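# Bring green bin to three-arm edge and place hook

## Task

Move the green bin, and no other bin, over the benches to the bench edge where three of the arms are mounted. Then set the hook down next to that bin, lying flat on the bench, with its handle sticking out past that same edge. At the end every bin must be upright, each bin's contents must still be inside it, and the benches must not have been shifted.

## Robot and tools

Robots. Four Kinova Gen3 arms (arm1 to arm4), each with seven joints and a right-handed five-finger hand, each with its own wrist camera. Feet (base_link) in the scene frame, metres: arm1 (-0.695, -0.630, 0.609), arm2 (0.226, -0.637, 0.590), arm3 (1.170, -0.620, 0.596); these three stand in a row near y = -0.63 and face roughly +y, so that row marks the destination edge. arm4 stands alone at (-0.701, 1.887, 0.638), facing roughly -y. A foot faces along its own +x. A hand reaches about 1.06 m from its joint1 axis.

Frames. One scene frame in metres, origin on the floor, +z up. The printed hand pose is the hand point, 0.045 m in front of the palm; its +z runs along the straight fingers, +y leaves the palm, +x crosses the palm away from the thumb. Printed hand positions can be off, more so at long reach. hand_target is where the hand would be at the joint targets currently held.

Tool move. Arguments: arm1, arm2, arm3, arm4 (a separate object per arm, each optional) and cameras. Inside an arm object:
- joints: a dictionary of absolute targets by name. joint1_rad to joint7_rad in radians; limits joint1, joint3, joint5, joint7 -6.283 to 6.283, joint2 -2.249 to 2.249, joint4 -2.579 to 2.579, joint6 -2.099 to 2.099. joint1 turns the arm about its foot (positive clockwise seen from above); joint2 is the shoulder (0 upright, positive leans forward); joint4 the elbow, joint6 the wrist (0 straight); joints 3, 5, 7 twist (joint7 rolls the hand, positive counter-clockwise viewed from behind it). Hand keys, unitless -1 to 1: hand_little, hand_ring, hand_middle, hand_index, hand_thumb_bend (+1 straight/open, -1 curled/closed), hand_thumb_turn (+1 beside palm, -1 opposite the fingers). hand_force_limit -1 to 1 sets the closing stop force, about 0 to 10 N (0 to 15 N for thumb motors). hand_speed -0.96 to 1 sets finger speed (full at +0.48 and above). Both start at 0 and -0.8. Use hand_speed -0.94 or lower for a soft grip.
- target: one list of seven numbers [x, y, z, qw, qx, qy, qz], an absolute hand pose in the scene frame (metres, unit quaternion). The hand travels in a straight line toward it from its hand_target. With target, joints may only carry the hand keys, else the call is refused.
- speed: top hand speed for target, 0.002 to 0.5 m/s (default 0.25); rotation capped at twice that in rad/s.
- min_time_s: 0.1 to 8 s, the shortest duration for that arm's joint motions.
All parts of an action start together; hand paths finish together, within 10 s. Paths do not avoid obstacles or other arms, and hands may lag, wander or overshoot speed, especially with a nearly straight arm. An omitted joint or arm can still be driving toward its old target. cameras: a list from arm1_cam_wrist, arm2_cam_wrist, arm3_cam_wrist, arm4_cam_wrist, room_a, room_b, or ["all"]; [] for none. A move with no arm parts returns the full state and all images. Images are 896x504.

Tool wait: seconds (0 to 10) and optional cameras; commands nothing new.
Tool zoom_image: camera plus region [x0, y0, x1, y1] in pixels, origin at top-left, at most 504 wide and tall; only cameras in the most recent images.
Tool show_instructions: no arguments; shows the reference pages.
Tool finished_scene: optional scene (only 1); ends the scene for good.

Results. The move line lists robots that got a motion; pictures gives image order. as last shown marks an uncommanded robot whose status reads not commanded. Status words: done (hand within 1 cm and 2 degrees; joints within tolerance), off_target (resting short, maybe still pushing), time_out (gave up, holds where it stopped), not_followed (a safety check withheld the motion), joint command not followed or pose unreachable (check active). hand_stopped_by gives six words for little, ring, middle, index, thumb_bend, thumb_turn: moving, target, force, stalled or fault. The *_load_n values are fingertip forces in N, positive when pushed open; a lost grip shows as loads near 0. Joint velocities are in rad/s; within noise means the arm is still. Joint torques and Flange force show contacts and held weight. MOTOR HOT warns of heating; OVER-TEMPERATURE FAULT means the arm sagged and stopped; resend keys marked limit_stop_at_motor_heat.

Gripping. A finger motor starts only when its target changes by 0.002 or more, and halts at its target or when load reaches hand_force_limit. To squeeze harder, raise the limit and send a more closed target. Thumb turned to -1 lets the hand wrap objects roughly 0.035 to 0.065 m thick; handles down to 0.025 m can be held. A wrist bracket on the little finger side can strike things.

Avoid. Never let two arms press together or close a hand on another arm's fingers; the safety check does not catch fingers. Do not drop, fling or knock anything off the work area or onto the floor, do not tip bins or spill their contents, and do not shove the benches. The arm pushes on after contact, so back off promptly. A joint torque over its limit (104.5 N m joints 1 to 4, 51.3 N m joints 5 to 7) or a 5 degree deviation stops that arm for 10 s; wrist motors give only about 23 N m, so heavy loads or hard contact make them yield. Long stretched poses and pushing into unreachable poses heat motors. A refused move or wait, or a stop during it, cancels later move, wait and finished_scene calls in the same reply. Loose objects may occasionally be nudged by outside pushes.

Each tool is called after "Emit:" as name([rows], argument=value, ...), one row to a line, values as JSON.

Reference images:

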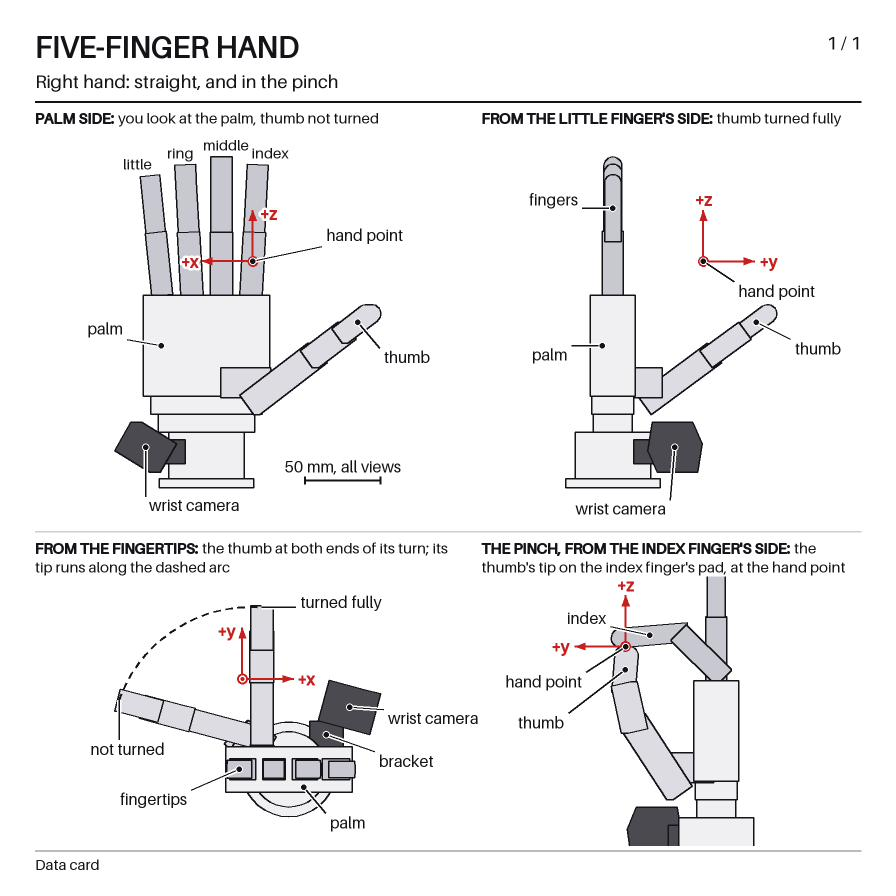

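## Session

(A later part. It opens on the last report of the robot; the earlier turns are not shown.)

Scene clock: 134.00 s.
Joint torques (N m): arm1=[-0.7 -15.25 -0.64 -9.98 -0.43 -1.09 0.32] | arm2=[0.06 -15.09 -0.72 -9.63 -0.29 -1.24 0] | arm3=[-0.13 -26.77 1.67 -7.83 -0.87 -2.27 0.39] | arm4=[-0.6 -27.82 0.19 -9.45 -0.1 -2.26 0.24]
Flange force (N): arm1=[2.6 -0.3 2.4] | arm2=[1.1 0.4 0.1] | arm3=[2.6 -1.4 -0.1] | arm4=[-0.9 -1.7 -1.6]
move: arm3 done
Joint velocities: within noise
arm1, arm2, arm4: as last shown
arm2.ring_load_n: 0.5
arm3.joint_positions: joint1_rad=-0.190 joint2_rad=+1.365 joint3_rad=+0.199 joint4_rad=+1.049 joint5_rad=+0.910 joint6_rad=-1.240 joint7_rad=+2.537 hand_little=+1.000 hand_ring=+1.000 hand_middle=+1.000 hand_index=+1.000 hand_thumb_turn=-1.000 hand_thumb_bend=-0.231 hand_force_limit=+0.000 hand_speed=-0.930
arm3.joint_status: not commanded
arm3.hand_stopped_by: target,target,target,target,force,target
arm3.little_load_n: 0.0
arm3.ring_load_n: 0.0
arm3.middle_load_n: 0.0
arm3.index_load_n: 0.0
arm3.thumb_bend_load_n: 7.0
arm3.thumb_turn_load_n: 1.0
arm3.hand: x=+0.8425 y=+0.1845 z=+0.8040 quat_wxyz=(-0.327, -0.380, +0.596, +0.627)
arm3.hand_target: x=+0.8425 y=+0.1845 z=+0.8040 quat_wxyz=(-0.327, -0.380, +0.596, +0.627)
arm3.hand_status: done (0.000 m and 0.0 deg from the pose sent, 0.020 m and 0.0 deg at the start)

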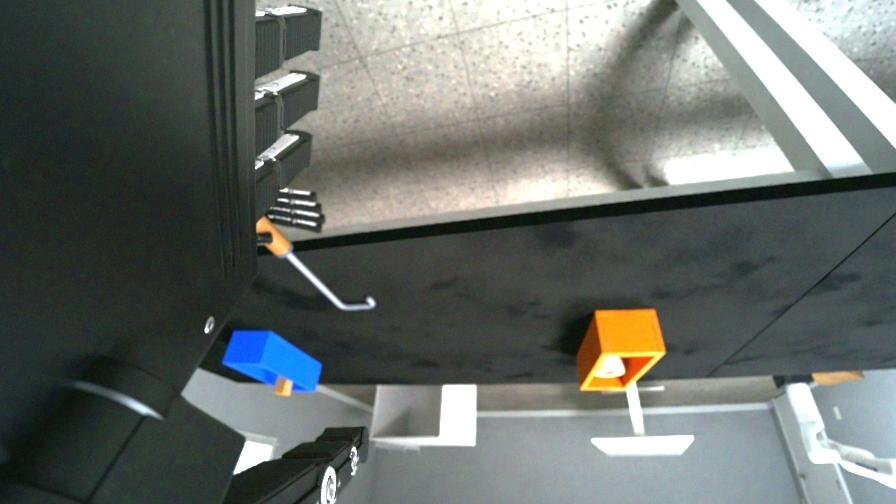

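Emit:
move(arm3={"target": [0.8425, 0.1845, 0.790, 0.3265, 0.3799, -0.5964, -0.6272], "speed": 0.02}, cameras=["arm2_cam_wrist"])

Emit:
zoom_image(camera="arm2_cam_wrist", region=[220, 200, 400, 340])

Scene clock: 135.40 s.
Joint torques (N m): arm1=[-0.69 -15.22 -0.6 -10.01 -0.33 -1.06 0.29] | arm2=[0.03 -14.97 -0.83 -9.59 -0.29 -1.25 0.02] | arm3=[1.41 -19.63 3.01 -4.28 0.09 -0.12 -0.2] | arm4=[-0.62 -27.79 0.2 -9.4 -0.1 -2.29 0.23]
Flange force (N): arm1=[2.8 -0.4 2.5] | arm2=[1.2 0.4 -0.1] | arm3=[4.5 7.5 0.2] | arm4=[-0.9 -1.5 -1.2]
move: arm3 done
Joint velocities: within noise
arm1, arm2, arm4: as last shown
arm2.ring_load_n: 0.0
arm2.thumb_turn_load_n: -0.5
arm3.joint_positions: joint1_rad=-0.188 joint2_rad=+1.393 joint3_rad=+0.196 joint4_rad=+1.031 joint5_rad=+0.904 joint6_rad=-1.243 joint7_rad=+2.548 hand_little=+1.000 hand_ring=+1.000 hand_middle=+1.000 hand_index=+1.000 hand_thumb_turn=-1.000 hand_thumb_bend=-0.229 hand_force_limit=+0.000 hand_speed=-0.930
arm3.joint_status: not commanded
arm3.hand_stopped_by: target,target,target,target,force,target
arm3.little_load_n: 0.0
arm3.ring_load_n: 0.0
arm3.middle_load_n: 0.0
arm3.index_load_n: 0.0
arm3.thumb_bend_load_n: 14.0
arm3.thumb_turn_load_n: 0.0
arm3.hand: x=+0.8425 y=+0.1845 z=+0.7900 quat_wxyz=(-0.327, -0.380, +0.596, +0.627)
arm3.hand_target: x=+0.8425 y=+0.1845 z=+0.7900 quat_wxyz=(-0.327, -0.380, +0.596, +0.627)
arm3.hand_status: done (0.000 m and 0.0 deg from the pose sent, 0.014 m and 0.0 deg at the start)

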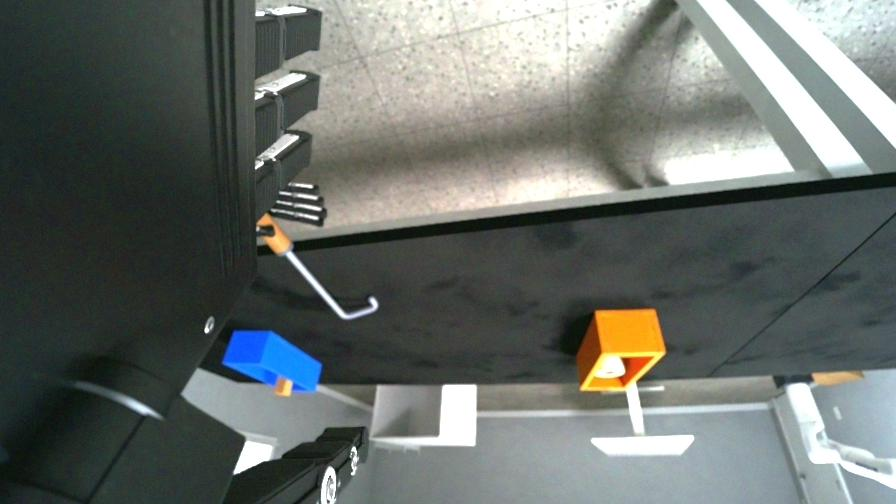

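Scaled by 2.800.

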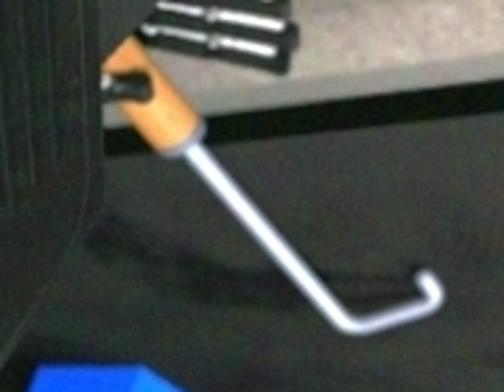

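Emit:
move(arm3={"target": [0.8425, 0.1845, 0.803, 0.3265, 0.3799, -0.5964, -0.6272], "speed": 0.02})

Emit:
move(arm3={"target": [0.849, 0.1838, 0.802, 0.3904, 0.3107, -0.5459, -0.6732], "speed": 0.04}, cameras=["arm2_cam_wrist"])

Emit:
zoom_image(camera="arm2_cam_wrist", region=[220, 200, 400, 340])

Scene clock: 137.53 s.
Joint torques (N m): arm1=[-0.58 -15.32 -0.55 -9.95 -0.37 -1.07 0.31] | arm2=[0.02 -15.03 -0.78 -9.7 -0.27 -1.23 -0.02] | arm3=[-0.05 -28.51 1.48 -8.8 -1.26 -2.55 0.55] | arm4=[-0.61 -27.78 0.17 -9.43 -0.1 -2.29 0.24]
Flange force (N): arm1=[2.3 -0.1 2.4] | arm2=[1.6 0.2 0.2] | arm3=[3.2 -3.3 -0.6] | arm4=[-0.9 -1.5 -1.4]
move: arm3 done
Joint velocities: within noise
arm1, arm2, arm4: as last shown
arm2.thumb_turn_load_n: 0.0
arm3.joint_positions: joint1_rad=-0.190 joint2_rad=+1.367 joint3_rad=+0.199 joint4_rad=+1.048 joint5_rad=+0.909 joint6_rad=-1.241 joint7_rad=+2.538 hand_little=+1.000 hand_ring=+1.000 hand_middle=+1.000 hand_index=+1.000 hand_thumb_turn=-1.000 hand_thumb_bend=-0.231 hand_force_limit=+0.000 hand_speed=-0.930
arm3.joint_status: not commanded
arm3.hand_stopped_by: target,target,target,target,force,target
arm3.little_load_n: 0.0
arm3.ring_load_n: 0.0
arm3.middle_load_n: 0.0
arm3.index_load_n: 0.0
arm3.thumb_bend_load_n: 5.0
arm3.thumb_turn_load_n: 2.0
arm3.hand: x=+0.8425 y=+0.1845 z=+0.8030 quat_wxyz=(-0.327, -0.380, +0.596, +0.627)
arm3.hand_target: x=+0.8425 y=+0.1845 z=+0.8030 quat_wxyz=(-0.327, -0.380, +0.596, +0.627)
arm3.hand_status: done (0.000 m and 0.0 deg from the pose sent, 0.013 m and 0.0 deg at the start)
pictures: none

Scene clock: 140.93 s.
Joint torques (N m): arm1=[-0.59 -15.26 -0.65 -9.94 -0.41 -1.07 0.38] | arm2=[0 -14.97 -0.78 -9.77 -0.27 -1.23 0.01] | arm3=[0.31 -25.96 1.21 -7.62 -0.88 -1.64 0.33] | arm4=[-0.6 -27.78 0.2 -9.4 -0.12 -2.24 0.25]
Flange force (N): arm1=[2.4 0.1 2.4] | arm2=[2.0 0.3 0.2] | arm3=[4.6 1.2 -1.8] | arm4=[-1.0 -1.6 -1.4]
move: arm3 done
Joint velocities: within noise
arm1.joint_positions: joint1_rad=+0.000 joint2_rad=+0.300 joint3_rad=+0.000 joint4_rad=+1.200 joint5_rad=+0.000 joint6_rad=+1.200 joint7_rad=-1.570 hand_little=+1.000 hand_ring=+1.000 hand_middle=+1.000 hand_index=+1.000 hand_thumb_turn=+1.000 hand_thumb_bend=+1.000 hand_force_limit=+0.000 hand_speed=-0.800
arm1.joint_status: not commanded
arm1.hand_stopped_by: target,target,target,target,target,target
arm1.little_load_n: 0.0
arm1.ring_load_n: 0.0
arm1.middle_load_n: 0.0
arm1.index_load_n: 0.0
arm1.thumb_bend_load_n: -0.5
arm1.thumb_turn_load_n: 0.0
arm1.hand: x=-0.6890 y=-0.0280 z=+1.0435 quat_wxyz=(-0.162, +0.666, -0.712, -0.151)
arm1.hand_target: x=-0.6890 y=-0.0280 z=+1.0435 quat_wxyz=(-0.162, +0.666, -0.712, -0.151)
arm1.hand_status: not commanded
arm2: as last shown
arm3.joint_positions: joint1_rad=-0.161 joint2_rad=+1.506 joint3_rad=+0.089 joint4_rad=+0.915 joint5_rad=+0.822 joint6_rad=-1.351 joint7_rad=+2.544 hand_little=+1.000 hand_ring=+1.000 hand_middle=+1.000 hand_index=+1.000 hand_thumb_turn=-1.000 hand_thumb_bend=-0.231 hand_force_limit=+0.000 hand_speed=-0.930
arm3.joint_status: not commanded
arm3.hand_stopped_by: target,target,target,target,force,target
arm3.little_load_n: 0.0
arm3.ring_load_n: 0.0
arm3.middle_load_n: 0.0
arm3.index_load_n: 0.0
arm3.thumb_bend_load_n: 5.0
arm3.thumb_turn_load_n: 0.0
arm3.hand: x=+0.8490 y=+0.1838 z=+0.8020 quat_wxyz=(-0.390, -0.311, +0.546, +0.673)
arm3.hand_target: x=+0.8490 y=+0.1838 z=+0.8020 quat_wxyz=(-0.390, -0.311, +0.546, +0.673)
arm3.hand_status: done (0.000 m and 0.0 deg from the pose sent, 0.007 m and 13.3 deg at the start)
arm4.joint_positions: joint1_rad=+0.085 joint2_rad=+1.298 joint3_rad=+0.033 joint4_rad=+0.883 joint5_rad=-0.057 joint6_rad=-0.406 joint7_rad=-3.122 hand_little=-1.000 hand_ring=-1.000 hand_middle=-1.000 hand_index=-1.000 hand_thumb_turn=+1.000 hand_thumb_bend=+1.000 hand_force_limit=+0.000 hand_speed=-0.400
arm4.joint_status: not commanded
arm4.hand_stopped_by: target,target,target,target,target,target
arm4.little_load_n: 0.0
arm4.ring_load_n: 0.0
arm4.middle_load_n: 0.0
arm4.index_load_n: 0.0
arm4.thumb_bend_load_n: 0.0
arm4.thumb_turn_load_n: 0.0
arm4.hand: x=-0.7410 y=+0.8950 z=+0.8450 quat_wxyz=(-0.629, -0.777, +0.000, +0.000)
arm4.hand_target: x=-0.7410 y=+0.8950 z=+0.8450 quat_wxyz=(-0.629, -0.777, +0.000, +0.000)
arm4.hand_status: not commanded

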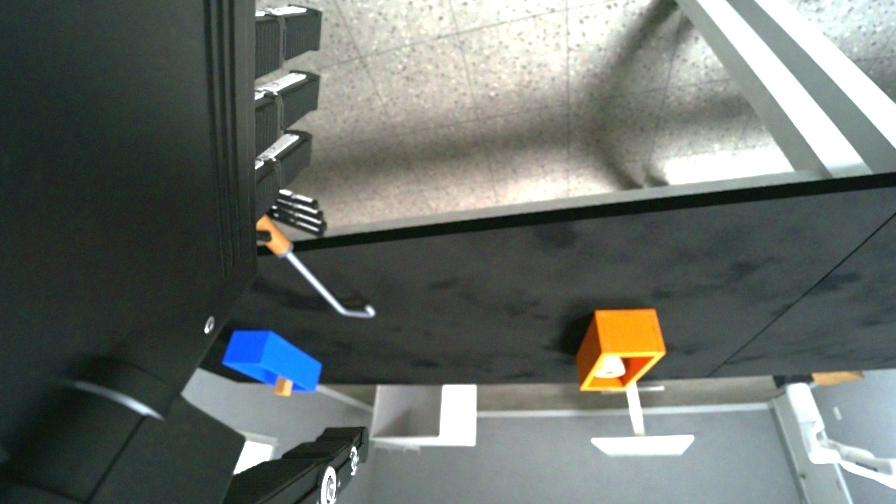

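Scaled by 2.800.

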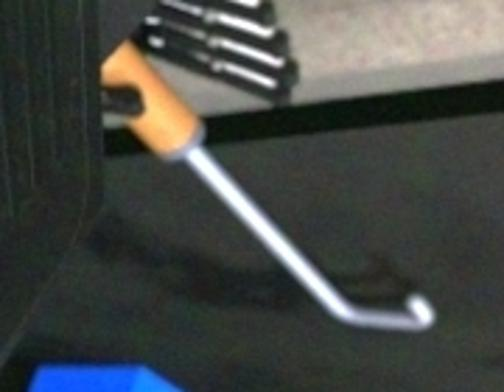

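Emit:
move(arm3={"target": [0.8497, 0.1858, 0.8012, 0.4066, 0.2900, -0.5634, -0.6583], "speed": 0.03}, cameras=["arm2_cam_wrist"])

Emit:
zoom_image(camera="arm2_cam_wrist", region=[220, 200, 400, 340])

Scene clock: 143.30 s.
Joint torques (N m): arm1=[-0.69 -15.25 -0.51 -9.97 -0.37 -1.04 0.27] | arm2=[0.08 -14.97 -0.79 -9.69 -0.28 -1.3 0.03] | arm3=[0.88 -22.9 1.81 -5.96 -0.52 -0.87 0.02] | arm4=[-0.59 -27.78 0.18 -9.41 -0.1 -2.25 0.22]
Flange force (N): arm1=[2.6 -0.4 2.5] | arm2=[1.5 0.5 0.0] | arm3=[5.2 3.8 -0.4] | arm4=[-0.8 -1.6 -1.4]
move: arm3 done
Joint velocities: within noise
arm1, arm4: as last shown
arm1.ring_load_n: -0.5
arm1.thumb_bend_load_n: 0.0
arm2.joint_positions: joint1_rad=+0.600 joint2_rad=+0.300 joint3_rad=+0.000 joint4_rad=+1.200 joint5_rad=+0.000 joint6_rad=+1.200 joint7_rad=-1.570 hand_little=+1.000 hand_ring=+1.000 hand_middle=+1.000 hand_index=+1.000 hand_thumb_turn=+1.000 hand_thumb_bend=+1.000 hand_force_limit=+0.000 hand_speed=-0.800
arm2.joint_status: not commanded
arm2.hand_stopped_by: target,target,target,target,target,target
arm2.little_load_n: 0.0
arm2.ring_load_n: 0.0
arm2.middle_load_n: 0.0
arm2.index_load_n: 0.0
arm2.thumb_bend_load_n: 0.0
arm2.thumb_turn_load_n: 0.0
arm2.hand: x=+0.4882 y=-0.0904 z=+1.0187 quat_wxyz=(-0.186, +0.496, -0.840, -0.111)
arm2.hand_target: x=+0.4882 y=-0.0904 z=+1.0187 quat_wxyz=(-0.186, +0.496, -0.840, -0.111)
arm2.hand_status: not commanded
arm3.joint_positions: joint1_rad=-0.163 joint2_rad=+1.481 joint3_rad=+0.077 joint4_rad=+0.960 joint5_rad=+0.821 joint6_rad=-1.339 joint7_rad=+2.500 hand_little=+1.000 hand_ring=+1.000 hand_middle=+1.000 hand_index=+1.000 hand_thumb_turn=-1.000 hand_thumb_bend=-0.231 hand_force_limit=+0.000 hand_speed=-0.930
arm3.joint_status: not commanded
arm3.hand_stopped_by: target,target,target,target,force,target
arm3.little_load_n: 0.0
arm3.ring_load_n: 0.0
arm3.middle_load_n: 0.0
arm3.index_load_n: 0.0
arm3.thumb_bend_load_n: 7.5
arm3.thumb_turn_load_n: 0.0
arm3.hand: x=+0.8497 y=+0.1858 z=+0.8012 quat_wxyz=(-0.407, -0.290, +0.563, +0.658)
arm3.hand_target: x=+0.8497 y=+0.1858 z=+0.8012 quat_wxyz=(-0.407, -0.290, +0.563, +0.658)
arm3.hand_status: done (0.000 m and 0.0 deg from the pose sent, 0.002 m and 4.0 deg at the start)

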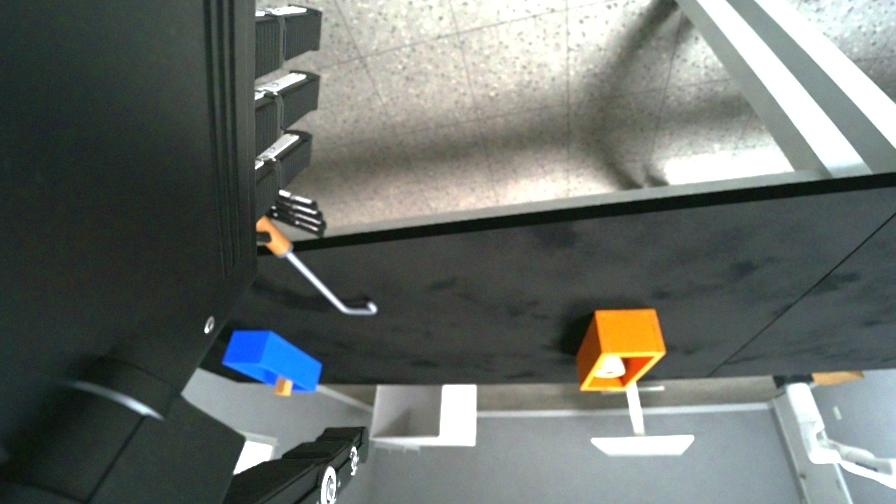

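Scaled by 2.800.

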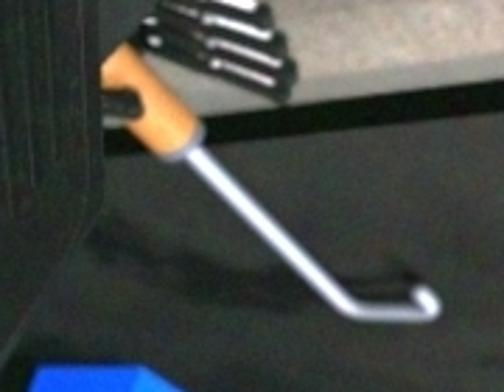

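Emit:
move(arm3={"joints": {"hand_thumb_bend": -0.205, "hand_speed": -0.93}})

Emit:
move(arm3={"joints": {"hand_thumb_bend": -0.17, "hand_speed": -0.93}}, cameras=["arm2_cam_wrist", "arm3_cam_wrist"])

Emit:
zoom_image(camera="arm2_cam_wrist", region=[220, 200, 400, 340])

Scene clock: 144.27 s.
Joint torques (N m): arm1=[-0.61 -15.23 -0.67 -9.93 -0.41 -1.06 0.31] | arm2=[0.06 -15 -0.77 -9.68 -0.29 -1.23 -0.01] | arm3=[0.86 -24.92 1.45 -7.11 -0.91 -1.31 0.19] | arm4=[-0.59 -27.77 0.18 -9.43 -0.08 -2.27 0.22]
Flange force (N): arm1=[2.5 -0.1 2.3] | arm2=[1.5 0.4 0.1] | arm3=[5.6 1.8 -1.5] | arm4=[-0.8 -1.6 -1.5]
move: arm3 done
Joint velocities: within noise
arm1, arm2, arm4: as last shown
arm1.ring_load_n: 0.0
arm1.index_load_n: -0.5
arm3.joint_positions: joint1_rad=-0.163 joint2_rad=+1.481 joint3_rad=+0.077 joint4_rad=+0.960 joint5_rad=+0.821 joint6_rad=-1.339 joint7_rad=+2.500 hand_little=+1.000 hand_ring=+1.000 hand_middle=+1.000 hand_index=+1.000 hand_thumb_turn=-1.000 hand_thumb_bend=-0.202 hand_force_limit=+0.000 hand_speed=-0.930
arm3.joint_status: all done
arm3.hand_stopped_by: target,target,target,target,target,target
arm3.little_load_n: 0.0
arm3.ring_load_n: 0.0
arm3.middle_load_n: 0.0
arm3.index_load_n: 0.0
arm3.thumb_bend_load_n: 3.0
arm3.thumb_turn_load_n: 0.0
arm3.hand: x=+0.8497 y=+0.1858 z=+0.8012 quat_wxyz=(-0.407, -0.290, +0.563, +0.658)
arm3.hand_target: x=+0.8497 y=+0.1858 z=+0.8012 quat_wxyz=(-0.407, -0.290, +0.563, +0.658)
arm3.hand_status: not commanded
pictures: none

Scene clock: 145.07 s.
Joint torques (N m): arm1=[-0.7 -15.32 -0.57 -10 -0.46 -1.05 0.27] | arm2=[0.07 -14.99 -0.74 -9.62 -0.27 -1.25 0.02] | arm3=[0.09 -26.45 1.09 -7.62 -0.66 -2.2 0.45] | arm4=[-0.59 -27.79 0.2 -9.43 -0.08 -2.26 0.23]
Flange force (N): arm1=[2.6 -0.4 2.6] | arm2=[1.2 0.4 0.0] | arm3=[2.8 -0.5 -0.4] | arm4=[-0.8 -1.6 -1.5]
move: arm3 done
Joint velocities: within noise
arm1, arm2, arm4: as last shown
arm1.index_load_n: 0.0
arm3.joint_positions: joint1_rad=-0.163 joint2_rad=+1.481 joint3_rad=+0.077 joint4_rad=+0.960 joint5_rad=+0.821 joint6_rad=-1.339 joint7_rad=+2.500 hand_little=+1.000 hand_ring=+1.000 hand_middle=+1.000 hand_index=+1.000 hand_thumb_turn=-1.000 hand_thumb_bend=-0.170 hand_force_limit=+0.000 hand_speed=-0.930
arm3.joint_status: all done
arm3.hand_stopped_by: target,target,target,target,target,target
arm3.little_load_n: 0.0
arm3.ring_load_n: 0.0
arm3.middle_load_n: 0.0
arm3.index_load_n: 0.0
arm3.thumb_bend_load_n: 0.5
arm3.thumb_turn_load_n: 0.5
arm3.hand: x=+0.8497 y=+0.1858 z=+0.8012 quat_wxyz=(-0.407, -0.290, +0.563, +0.658)
arm3.hand_target: x=+0.8497 y=+0.1858 z=+0.8012 quat_wxyz=(-0.407, -0.290, +0.563, +0.658)
arm3.hand_status: not commanded

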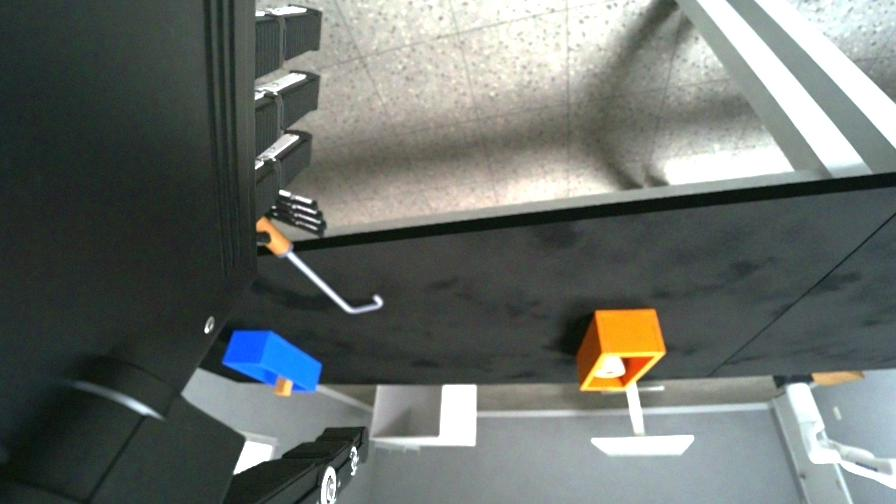

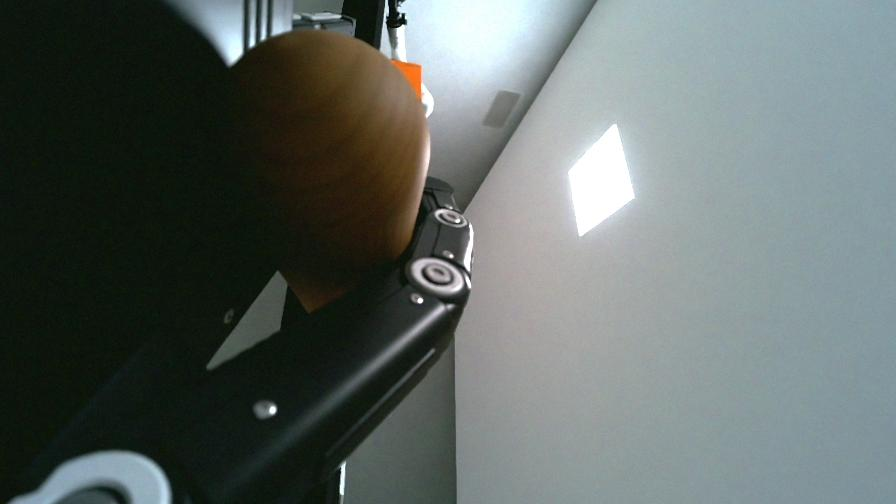

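Scaled by 2.800.

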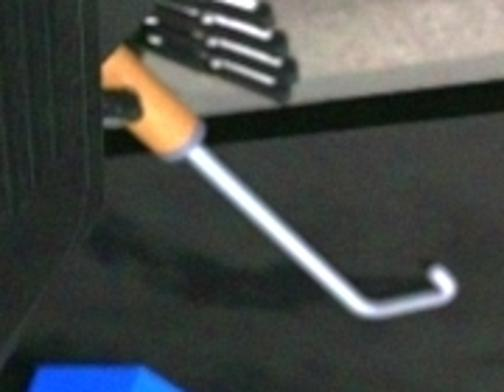

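Emit:
move(arm3={"target": [0.8497, 0.1858, 0.791, 0.4066, 0.2900, -0.5634, -0.6583], "speed": 0.02}, cameras=["arm2_cam_wrist"])

Emit:
zoom_image(camera="arm2_cam_wrist", region=[220, 200, 400, 340])

Scene clock: 146.37 s.
Joint torques (N m): arm1=[-0.6 -15.27 -0.63 -10.04 -0.38 -1.11 0.25] | arm2=[0.06 -14.9 -0.81 -9.58 -0.3 -1.26 -0.01] | arm3=[-0.54 -19.99 1.85 -4.55 0.42 -0.43 -0.17] | arm4=[-0.62 -27.78 0.16 -9.37 -0.1 -2.25 0.22]
Flange force (N): arm1=[2.8 -0.3 2.4] | arm2=[1.2 0.4 -0.2] | arm3=[4.3 7.5 -0.3] | arm4=[-0.8 -1.6 -1.1]
move: arm3 done
Joint velocities: within noise
arm1, arm2, arm4: as last shown
arm1.ring_load_n: -0.5
arm3.joint_positions: joint1_rad=-0.162 joint2_rad=+1.504 joint3_rad=+0.077 joint4_rad=+0.941 joint5_rad=+0.819 joint6_rad=-1.340 joint7_rad=+2.503 hand_little=+1.000 hand_ring=+1.000 hand_middle=+1.000 hand_index=+1.000 hand_thumb_turn=-1.000 hand_thumb_bend=-0.167 hand_force_limit=+0.000 hand_speed=-0.930
arm3.joint_status: not commanded
arm3.hand_stopped_by: target,target,target,target,target,target
arm3.little_load_n: 0.0
arm3.ring_load_n: 0.0
arm3.middle_load_n: 0.0
arm3.index_load_n: 0.0
arm3.thumb_bend_load_n: 11.5
arm3.thumb_turn_load_n: 0.0
arm3.hand: x=+0.8497 y=+0.1858 z=+0.7910 quat_wxyz=(-0.407, -0.290, +0.563, +0.658)
arm3.hand_target: x=+0.8497 y=+0.1858 z=+0.7910 quat_wxyz=(-0.407, -0.290, +0.563, +0.658)
arm3.hand_status: done (0.000 m and 0.0 deg from the pose sent, 0.010 m and 0.0 deg at the start)

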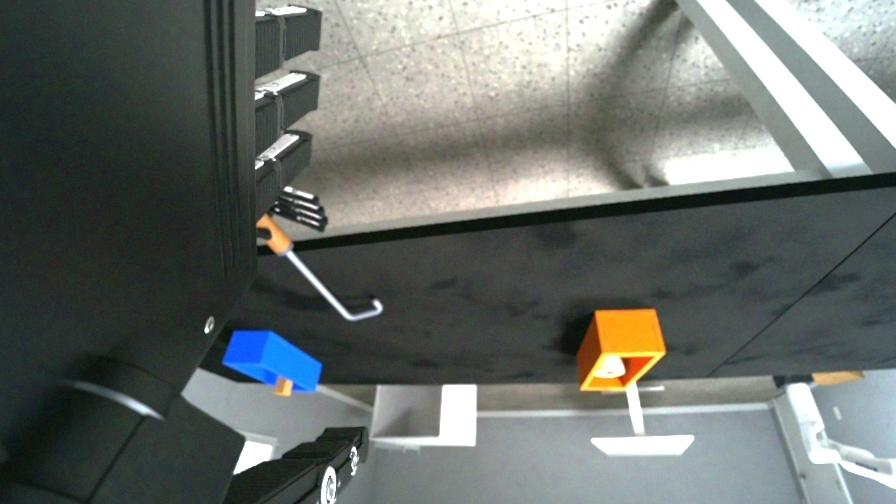

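Scaled by 2.800.

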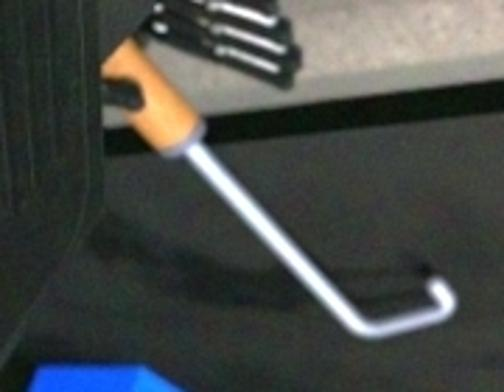

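Emit:
move(arm3={"target": [0.8497, 0.1858, 0.801, 0.4066, 0.2900, -0.5634, -0.6583], "speed": 0.02})

Emit:
move(arm3={"joints": {"hand_thumb_bend": 0.3, "hand_speed": -0.7}}, cameras=["arm2_cam_wrist", "arm3_cam_wrist"])

Emit:
zoom_image(camera="arm2_cam_wrist", region=[220, 200, 400, 340])

Scene clock: 147.60 s.
Joint torques (N m): arm1=[-0.72 -15.34 -0.61 -10.02 -0.33 -1.01 0.33] | arm2=[0.07 -14.97 -0.76 -9.68 -0.33 -1.24 0.02] | arm3=[-0.03 -26.54 0.98 -7.82 -0.68 -2.21 0.45] | arm4=[-0.58 -27.81 0.26 -9.45 -0.08 -2.26 0.25]
Flange force (N): arm1=[2.8 -0.4 2.7] | arm2=[1.6 0.5 0.1] | arm3=[3.4 -0.2 -1.1] | arm4=[-0.9 -1.6 -1.6]
move: arm3 done
Joint velocities: within noise
arm1, arm2, arm4: as last shown
arm1.ring_load_n: 0.0
arm3.joint_positions: joint1_rad=-0.163 joint2_rad=+1.482 joint3_rad=+0.077 joint4_rad=+0.960 joint5_rad=+0.821 joint6_rad=-1.339 joint7_rad=+2.500 hand_little=+1.000 hand_ring=+1.000 hand_middle=+1.000 hand_index=+1.000 hand_thumb_turn=-1.000 hand_thumb_bend=-0.170 hand_force_limit=+0.000 hand_speed=-0.930
arm3.joint_status: not commanded
arm3.hand_stopped_by: target,target,target,target,target,target
arm3.little_load_n: 0.0
arm3.ring_load_n: 0.0
arm3.middle_load_n: 0.0
arm3.index_load_n: 0.0
arm3.thumb_bend_load_n: 0.5
arm3.thumb_turn_load_n: 0.5
arm3.hand: x=+0.8497 y=+0.1858 z=+0.8010 quat_wxyz=(-0.407, -0.290, +0.563, +0.658)
arm3.hand_target: x=+0.8497 y=+0.1858 z=+0.8010 quat_wxyz=(-0.407, -0.290, +0.563, +0.658)
arm3.hand_status: done (0.000 m and 0.0 deg from the pose sent, 0.010 m and 0.0 deg at the start)
pictures: none

Scene clock: 149.17 s.
Joint torques (N m): arm1=[-0.69 -15.27 -0.68 -10.03 -0.37 -1.08 0.3] | arm2=[0.09 -14.98 -0.82 -9.64 -0.3 -1.28 0.01] | arm3=[0.21 -27.65 0.95 -8.25 -0.98 -2.38 0.4] | arm4=[-0.61 -27.75 0.18 -9.42 -0.09 -2.28 0.21]
Flange force (N): arm1=[2.8 -0.4 2.5] | arm2=[1.3 0.5 -0.1] | arm3=[3.4 -1.8 -1.2] | arm4=[-0.8 -1.5 -1.5]
move: arm3 done
Joint velocities: within noise
arm1, arm2, arm4: as last shown
arm1.thumb_bend_load_n: -0.5
arm3.joint_positions: joint1_rad=-0.163 joint2_rad=+1.482 joint3_rad=+0.077 joint4_rad=+0.960 joint5_rad=+0.821 joint6_rad=-1.339 joint7_rad=+2.500 hand_little=+1.000 hand_ring=+1.000 hand_middle=+1.000 hand_index=+1.000 hand_thumb_turn=-1.000 hand_thumb_bend=+0.300 hand_force_limit=+0.000 hand_speed=-0.700
arm3.joint_status: all done
arm3.hand_stopped_by: target,target,target,target,target,target
arm3.little_load_n: 0.0
arm3.ring_load_n: 0.0
arm3.middle_load_n: 0.0
arm3.index_load_n: 0.5
arm3.thumb_bend_load_n: 0.0
arm3.thumb_turn_load_n: 0.0
arm3.hand: x=+0.8497 y=+0.1858 z=+0.8010 quat_wxyz=(-0.407, -0.290, +0.563, +0.658)
arm3.hand_target: x=+0.8497 y=+0.1858 z=+0.8010 quat_wxyz=(-0.407, -0.290, +0.563, +0.658)
arm3.hand_status: not commanded
arm4.thumb_bend_load_n: -0.5

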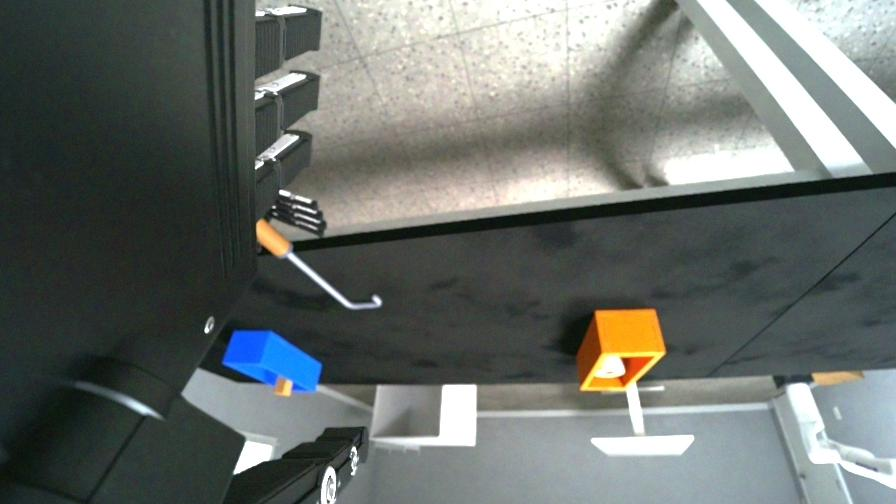

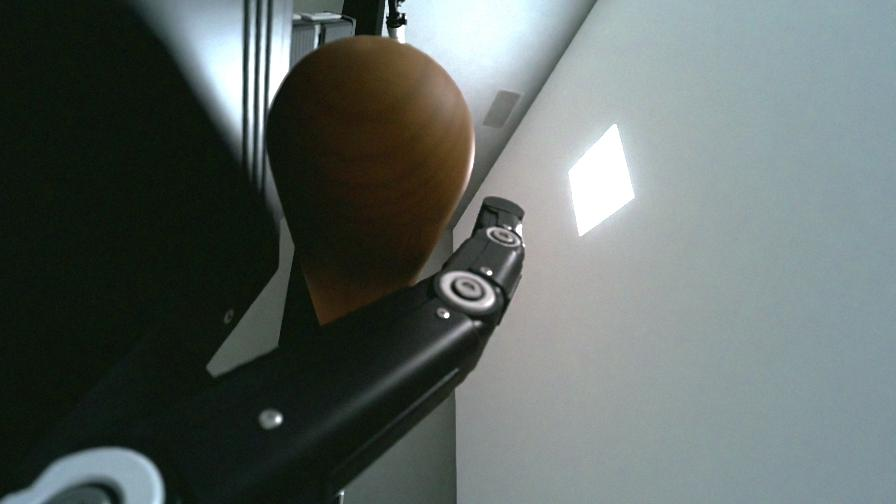

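Scaled by 2.800.

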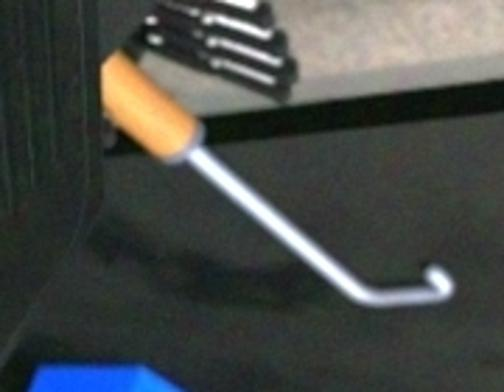

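Emit:
move(arm3={"target": [0.8497, 0.1858, 0.790, 0.4066, 0.2900, -0.5634, -0.6583], "speed": 0.02}, cameras=["arm2_cam_wrist", "arm3_cam_wrist"])

Emit:
zoom_image(camera="arm2_cam_wrist", region=[220, 200, 400, 340])

Scene clock: 150.37 s.
Joint torques (N m): arm1=[-0.64 -15.31 -0.56 -9.95 -0.46 -1.11 0.29] | arm2=[-0.05 -14.98 -0.83 -9.67 -0.29 -1.26 0.04] | arm3=[0.25 -27.51 0.87 -8.2 -0.9 -2.37 0.43] | arm4=[-0.59 -27.79 0.23 -9.43 -0.06 -2.26 0.23]
Flange force (N): arm1=[2.3 -0.2 2.3] | arm2=[1.5 0.3 0.0] | arm3=[3.6 -1.5 -1.2] | arm4=[-0.8 -1.6 -1.5]
move: arm3 done
Joint velocities: within noise
arm1, arm2, arm4: as last shown
arm1.thumb_bend_load_n: 0.0
arm2.thumb_bend_load_n: -0.5
arm3.joint_positions: joint1_rad=-0.162 joint2_rad=+1.506 joint3_rad=+0.077 joint4_rad=+0.939 joint5_rad=+0.819 joint6_rad=-1.340 joint7_rad=+2.503 hand_little=+1.000 hand_ring=+1.000 hand_middle=+1.000 hand_index=+1.000 hand_thumb_turn=-1.000 hand_thumb_bend=+0.300 hand_force_limit=+0.000 hand_speed=-0.700
arm3.joint_status: not commanded
arm3.hand_stopped_by: target,target,target,target,target,target
arm3.little_load_n: 0.0
arm3.ring_load_n: 0.0
arm3.middle_load_n: 0.0
arm3.index_load_n: 0.0
arm3.thumb_bend_load_n: 0.0
arm3.thumb_turn_load_n: 0.0
arm3.hand: x=+0.8497 y=+0.1858 z=+0.7900 quat_wxyz=(-0.407, -0.290, +0.563, +0.658)
arm3.hand_target: x=+0.8497 y=+0.1858 z=+0.7900 quat_wxyz=(-0.407, -0.290, +0.563, +0.658)
arm3.hand_status: done (0.000 m and 0.0 deg from the pose sent, 0.011 m and 0.0 deg at the start)
arm4.thumb_bend_load_n: 0.0

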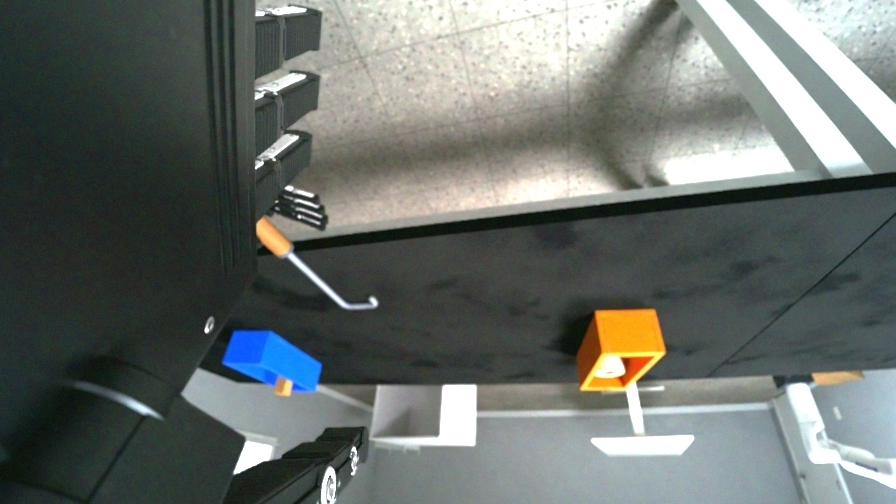

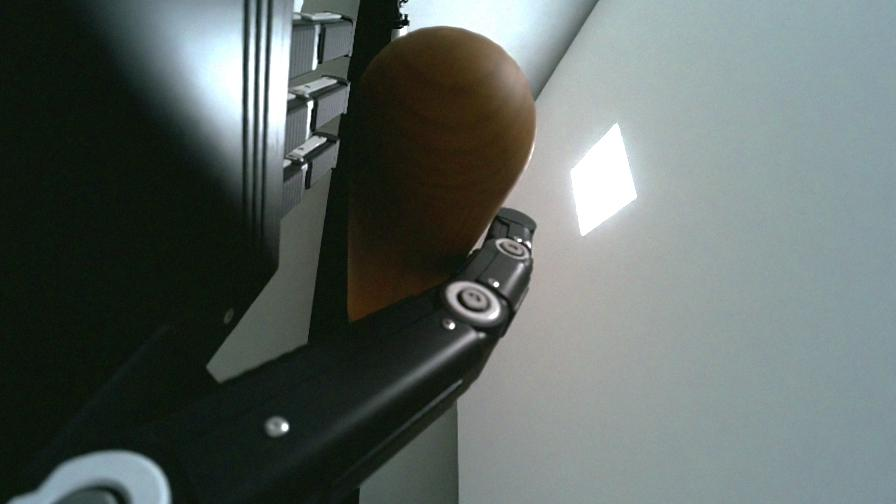

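Scaled by 2.800.

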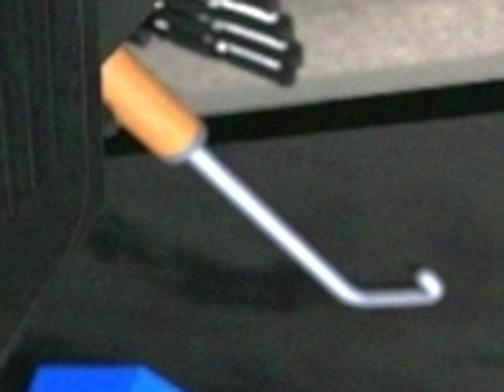

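Emit:
move(arm3={"target": [0.8497, 0.1858, 0.784, 0.4066, 0.2900, -0.5634, -0.6583], "speed": 0.03, "joints": {"hand_thumb_bend": 1, "hand_speed": -0.4}}, cameras=["arm2_cam_wrist", "arm3_cam_wrist"])

Emit:
zoom_image(camera="arm2_cam_wrist", region=[220, 200, 400, 340])

Scene clock: 152.37 s.
Joint torques (N m): arm1=[-0.56 -15.31 -0.58 -9.96 -0.38 -1.04 0.26] | arm2=[0.06 -14.98 -0.83 -9.65 -0.28 -1.24 -0.02] | arm3=[0.3 -27.61 0.87 -8.2 -0.98 -2.4 0.44] | arm4=[-0.58 -27.76 0.2 -9.43 -0.08 -2.27 0.21]
Flange force (N): arm1=[2.4 -0.2 2.5] | arm2=[1.4 0.3 0.0] | arm3=[3.4 -1.6 -1.1] | arm4=[-0.8 -1.5 -1.5]
move: arm3 done
Joint velocities: within noise
arm1.joint_positions: joint1_rad=+0.000 joint2_rad=+0.300 joint3_rad=+0.000 joint4_rad=+1.200 joint5_rad=+0.000 joint6_rad=+1.200 joint7_rad=-1.570 hand_little=+1.000 hand_ring=+1.000 hand_middle=+1.000 hand_index=+1.000 hand_thumb_turn=+1.000 hand_thumb_bend=+1.000 hand_force_limit=+0.000 hand_speed=-0.800
arm1.joint_status: not commanded
arm1.hand_stopped_by: target,target,target,target,target,target
arm1.little_load_n: 0.0
arm1.ring_load_n: 0.0
arm1.middle_load_n: 0.0
arm1.index_load_n: 0.0
arm1.thumb_bend_load_n: 0.0
arm1.thumb_turn_load_n: 0.0
arm1.hand: x=-0.6890 y=-0.0280 z=+1.0435 quat_wxyz=(-0.162, +0.666, -0.712, -0.151)
arm1.hand_target: x=-0.6890 y=-0.0280 z=+1.0435 quat_wxyz=(-0.162, +0.666, -0.712, -0.151)
arm1.hand_status: not commanded
arm2: as last shown
arm2.thumb_bend_load_n: 0.0
arm3.joint_positions: joint1_rad=-0.161 joint2_rad=+1.520 joint3_rad=+0.076 joint4_rad=+0.927 joint5_rad=+0.818 joint6_rad=-1.341 joint7_rad=+2.505 hand_little=+1.000 hand_ring=+1.000 hand_middle=+1.000 hand_index=+1.000 hand_thumb_turn=-1.000 hand_thumb_bend=+1.000 hand_force_limit=+0.000 hand_speed=-0.400
arm3.joint_status: all done
arm3.hand_stopped_by: target,target,target,target,target,target
arm3.little_load_n: 0.0
arm3.ring_load_n: 0.0
arm3.middle_load_n: 0.0
arm3.index_load_n: 0.0
arm3.thumb_bend_load_n: 0.0
arm3.thumb_turn_load_n: 0.0
arm3.hand: x=+0.8497 y=+0.1858 z=+0.7840 quat_wxyz=(-0.407, -0.290, +0.563, +0.658)
arm3.hand_target: x=+0.8497 y=+0.1858 z=+0.7840 quat_wxyz=(-0.407, -0.290, +0.563, +0.658)
arm3.hand_status: done (0.000 m and 0.0 deg from the pose sent, 0.006 m and 0.0 deg at the start)
arm4.joint_positions: joint1_rad=+0.085 joint2_rad=+1.298 joint3_rad=+0.033 joint4_rad=+0.883 joint5_rad=-0.057 joint6_rad=-0.406 joint7_rad=-3.122 hand_little=-1.000 hand_ring=-1.000 hand_middle=-1.000 hand_index=-1.000 hand_thumb_turn=+1.000 hand_thumb_bend=+1.000 hand_force_limit=+0.000 hand_speed=-0.400
arm4.joint_status: not commanded
arm4.hand_stopped_by: target,target,target,target,target,target
arm4.little_load_n: 0.0
arm4.ring_load_n: 0.0
arm4.middle_load_n: 0.0
arm4.index_load_n: 0.0
arm4.thumb_bend_load_n: 0.0
arm4.thumb_turn_load_n: -0.5
arm4.hand: x=-0.7410 y=+0.8950 z=+0.8450 quat_wxyz=(-0.629, -0.777, +0.000, +0.000)
arm4.hand_target: x=-0.7410 y=+0.8950 z=+0.8450 quat_wxyz=(-0.629, -0.777, +0.000, +0.000)
arm4.hand_status: not commanded

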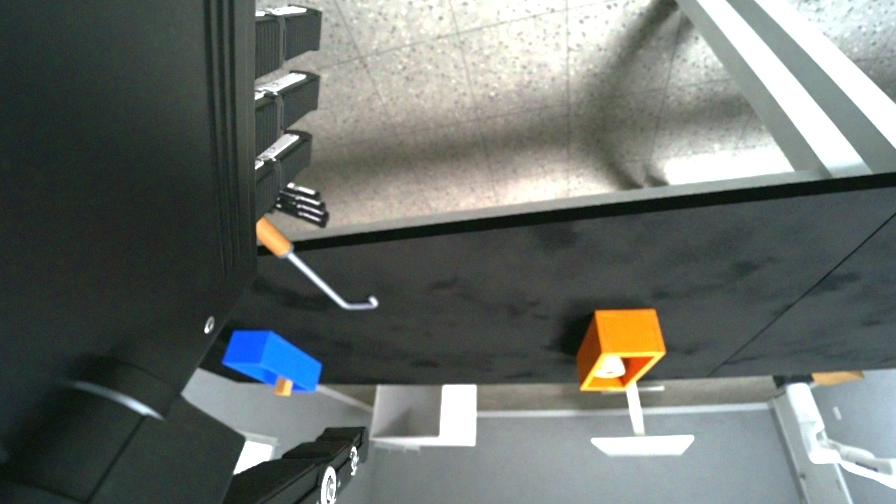

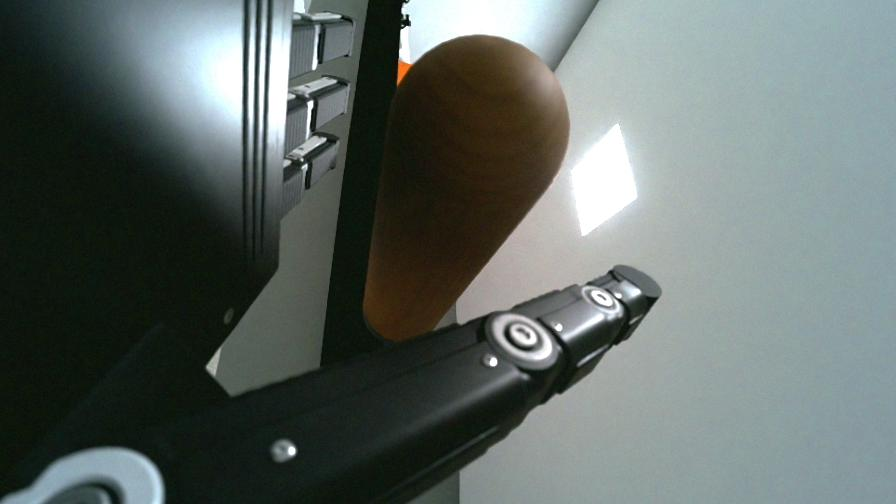

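Scaled by 2.800.

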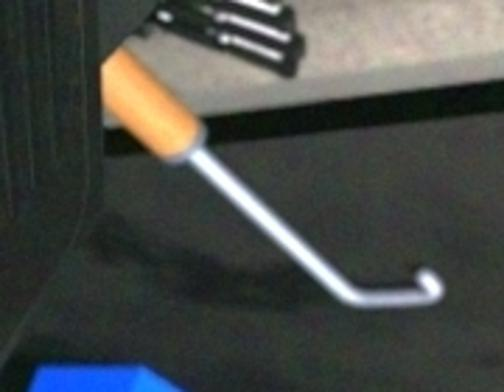

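Emit:
move(arm3={"target": [0.975, 0.11, 0.757, 0.4066, 0.2900, -0.5634, -0.6583], "speed": 0.06}, cameras=["arm2_cam_wrist", "arm3_cam_wrist", "room_a"])

Emit:
zoom_image(camera="room_a", region=[240, 130, 380, 240])

Scene clock: 155.47 s.
Joint torques (N m): arm1=[-0.63 -15.3 -0.57 -9.97 -0.39 -1.12 0.23] | arm2=[0.11 -14.95 -0.76 -9.54 -0.3 -1.2 0.04] | arm3=[0.27 -25.25 1.15 -5.95 -0.72 -2.58 0.41] | arm4=[-0.59 -27.79 0.19 -9.41 -0.08 -2.26 0.23]
Flange force (N): arm1=[2.4 -0.4 2.3] | arm2=[1.1 0.6 -0.1] | arm3=[3.5 -1.9 0.0] | arm4=[-0.8 -1.6 -1.4]
move: arm3 done
Joint velocities: within noise
arm1, arm4: as last shown
arm1.thumb_bend_load_n: -0.5
arm2.joint_positions: joint1_rad=+0.600 joint2_rad=+0.300 joint3_rad=+0.000 joint4_rad=+1.200 joint5_rad=+0.000 joint6_rad=+1.200 joint7_rad=-1.570 hand_little=+1.000 hand_ring=+1.000 hand_middle=+1.000 hand_index=+1.000 hand_thumb_turn=+1.000 hand_thumb_bend=+1.000 hand_force_limit=+0.000 hand_speed=-0.800
arm2.joint_status: not commanded
arm2.hand_stopped_by: target,target,target,target,target,target
arm2.little_load_n: 0.0
arm2.ring_load_n: 0.0
arm2.middle_load_n: 0.0
arm2.index_load_n: 0.0
arm2.thumb_bend_load_n: -0.5
arm2.thumb_turn_load_n: 0.0
arm2.hand: x=+0.4882 y=-0.0904 z=+1.0187 quat_wxyz=(-0.186, +0.496, -0.840, -0.111)
arm2.hand_target: x=+0.4882 y=-0.0904 z=+1.0187 quat_wxyz=(-0.186, +0.496, -0.840, -0.111)
arm2.hand_status: not commanded
arm3.joint_positions: joint1_rad=+0.002 joint2_rad=+1.475 joint3_rad=+0.134 joint4_rad=+1.268 joint5_rad=+0.926 joint6_rad=-1.649 joint7_rad=+2.655 hand_little=+1.000 hand_ring=+1.000 hand_middle=+1.000 hand_index=+1.000 hand_thumb_turn=-1.000 hand_thumb_bend=+1.000 hand_force_limit=+0.000 hand_speed=-0.400
arm3.joint_status: not commanded
arm3.hand_stopped_by: target,target,target,target,target,target
arm3.little_load_n: 0.0
arm3.ring_load_n: 0.0
arm3.middle_load_n: 0.0
arm3.index_load_n: 0.0
arm3.thumb_bend_load_n: 0.0
arm3.thumb_turn_load_n: 0.0
arm3.hand: x=+0.9750 y=+0.1100 z=+0.7571 quat_wxyz=(-0.407, -0.290, +0.563, +0.658)
arm3.hand_target: x=+0.9750 y=+0.1100 z=+0.7570 quat_wxyz=(-0.407, -0.290, +0.563, +0.658)
arm3.hand_status: done (0.000 m and 0.0 deg from the pose sent, 0.149 m and 0.0 deg at the start)
arm4.thumb_turn_load_n: 0.0

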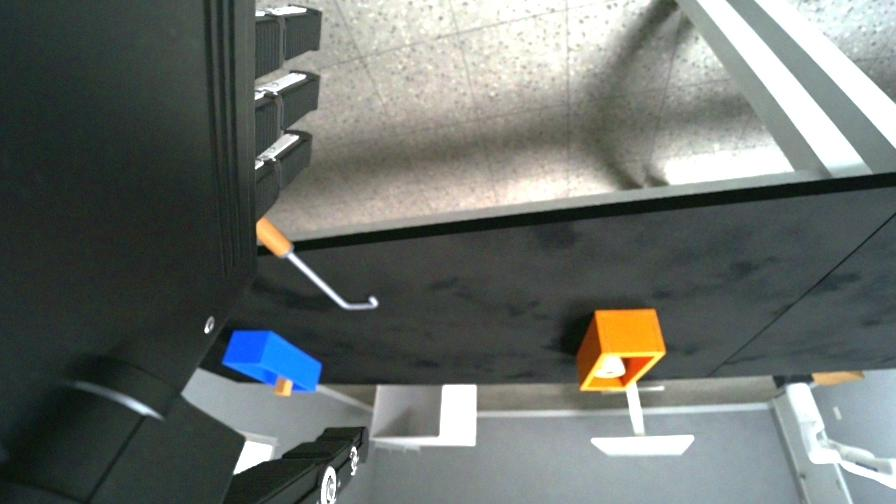

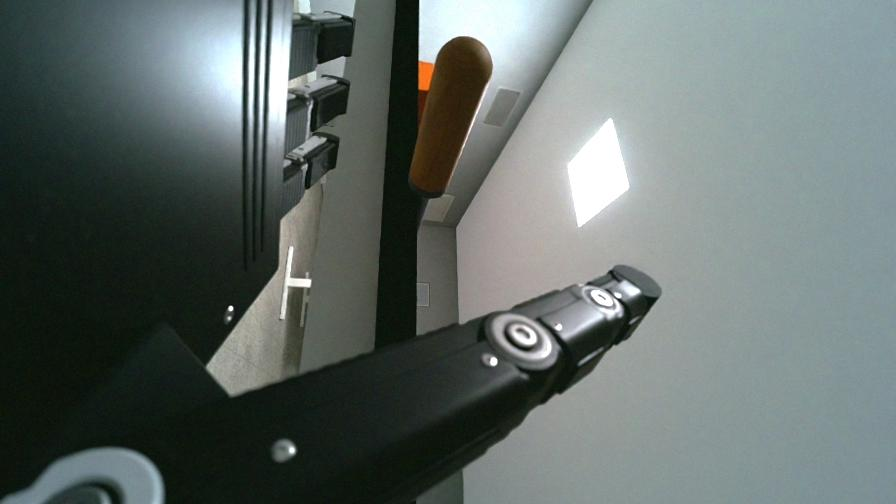

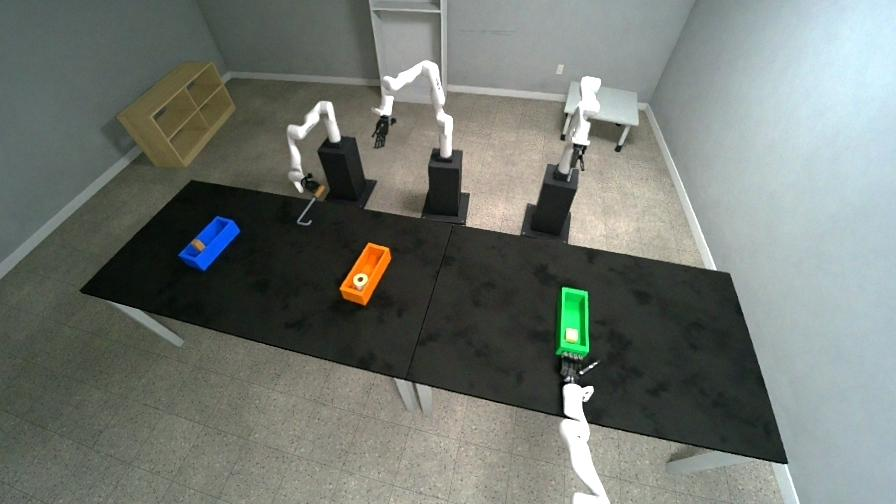

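Scaled by 3.600.

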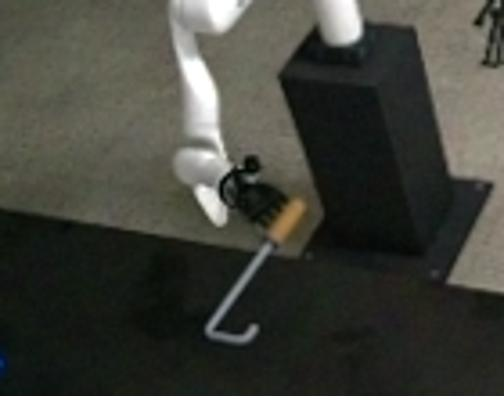

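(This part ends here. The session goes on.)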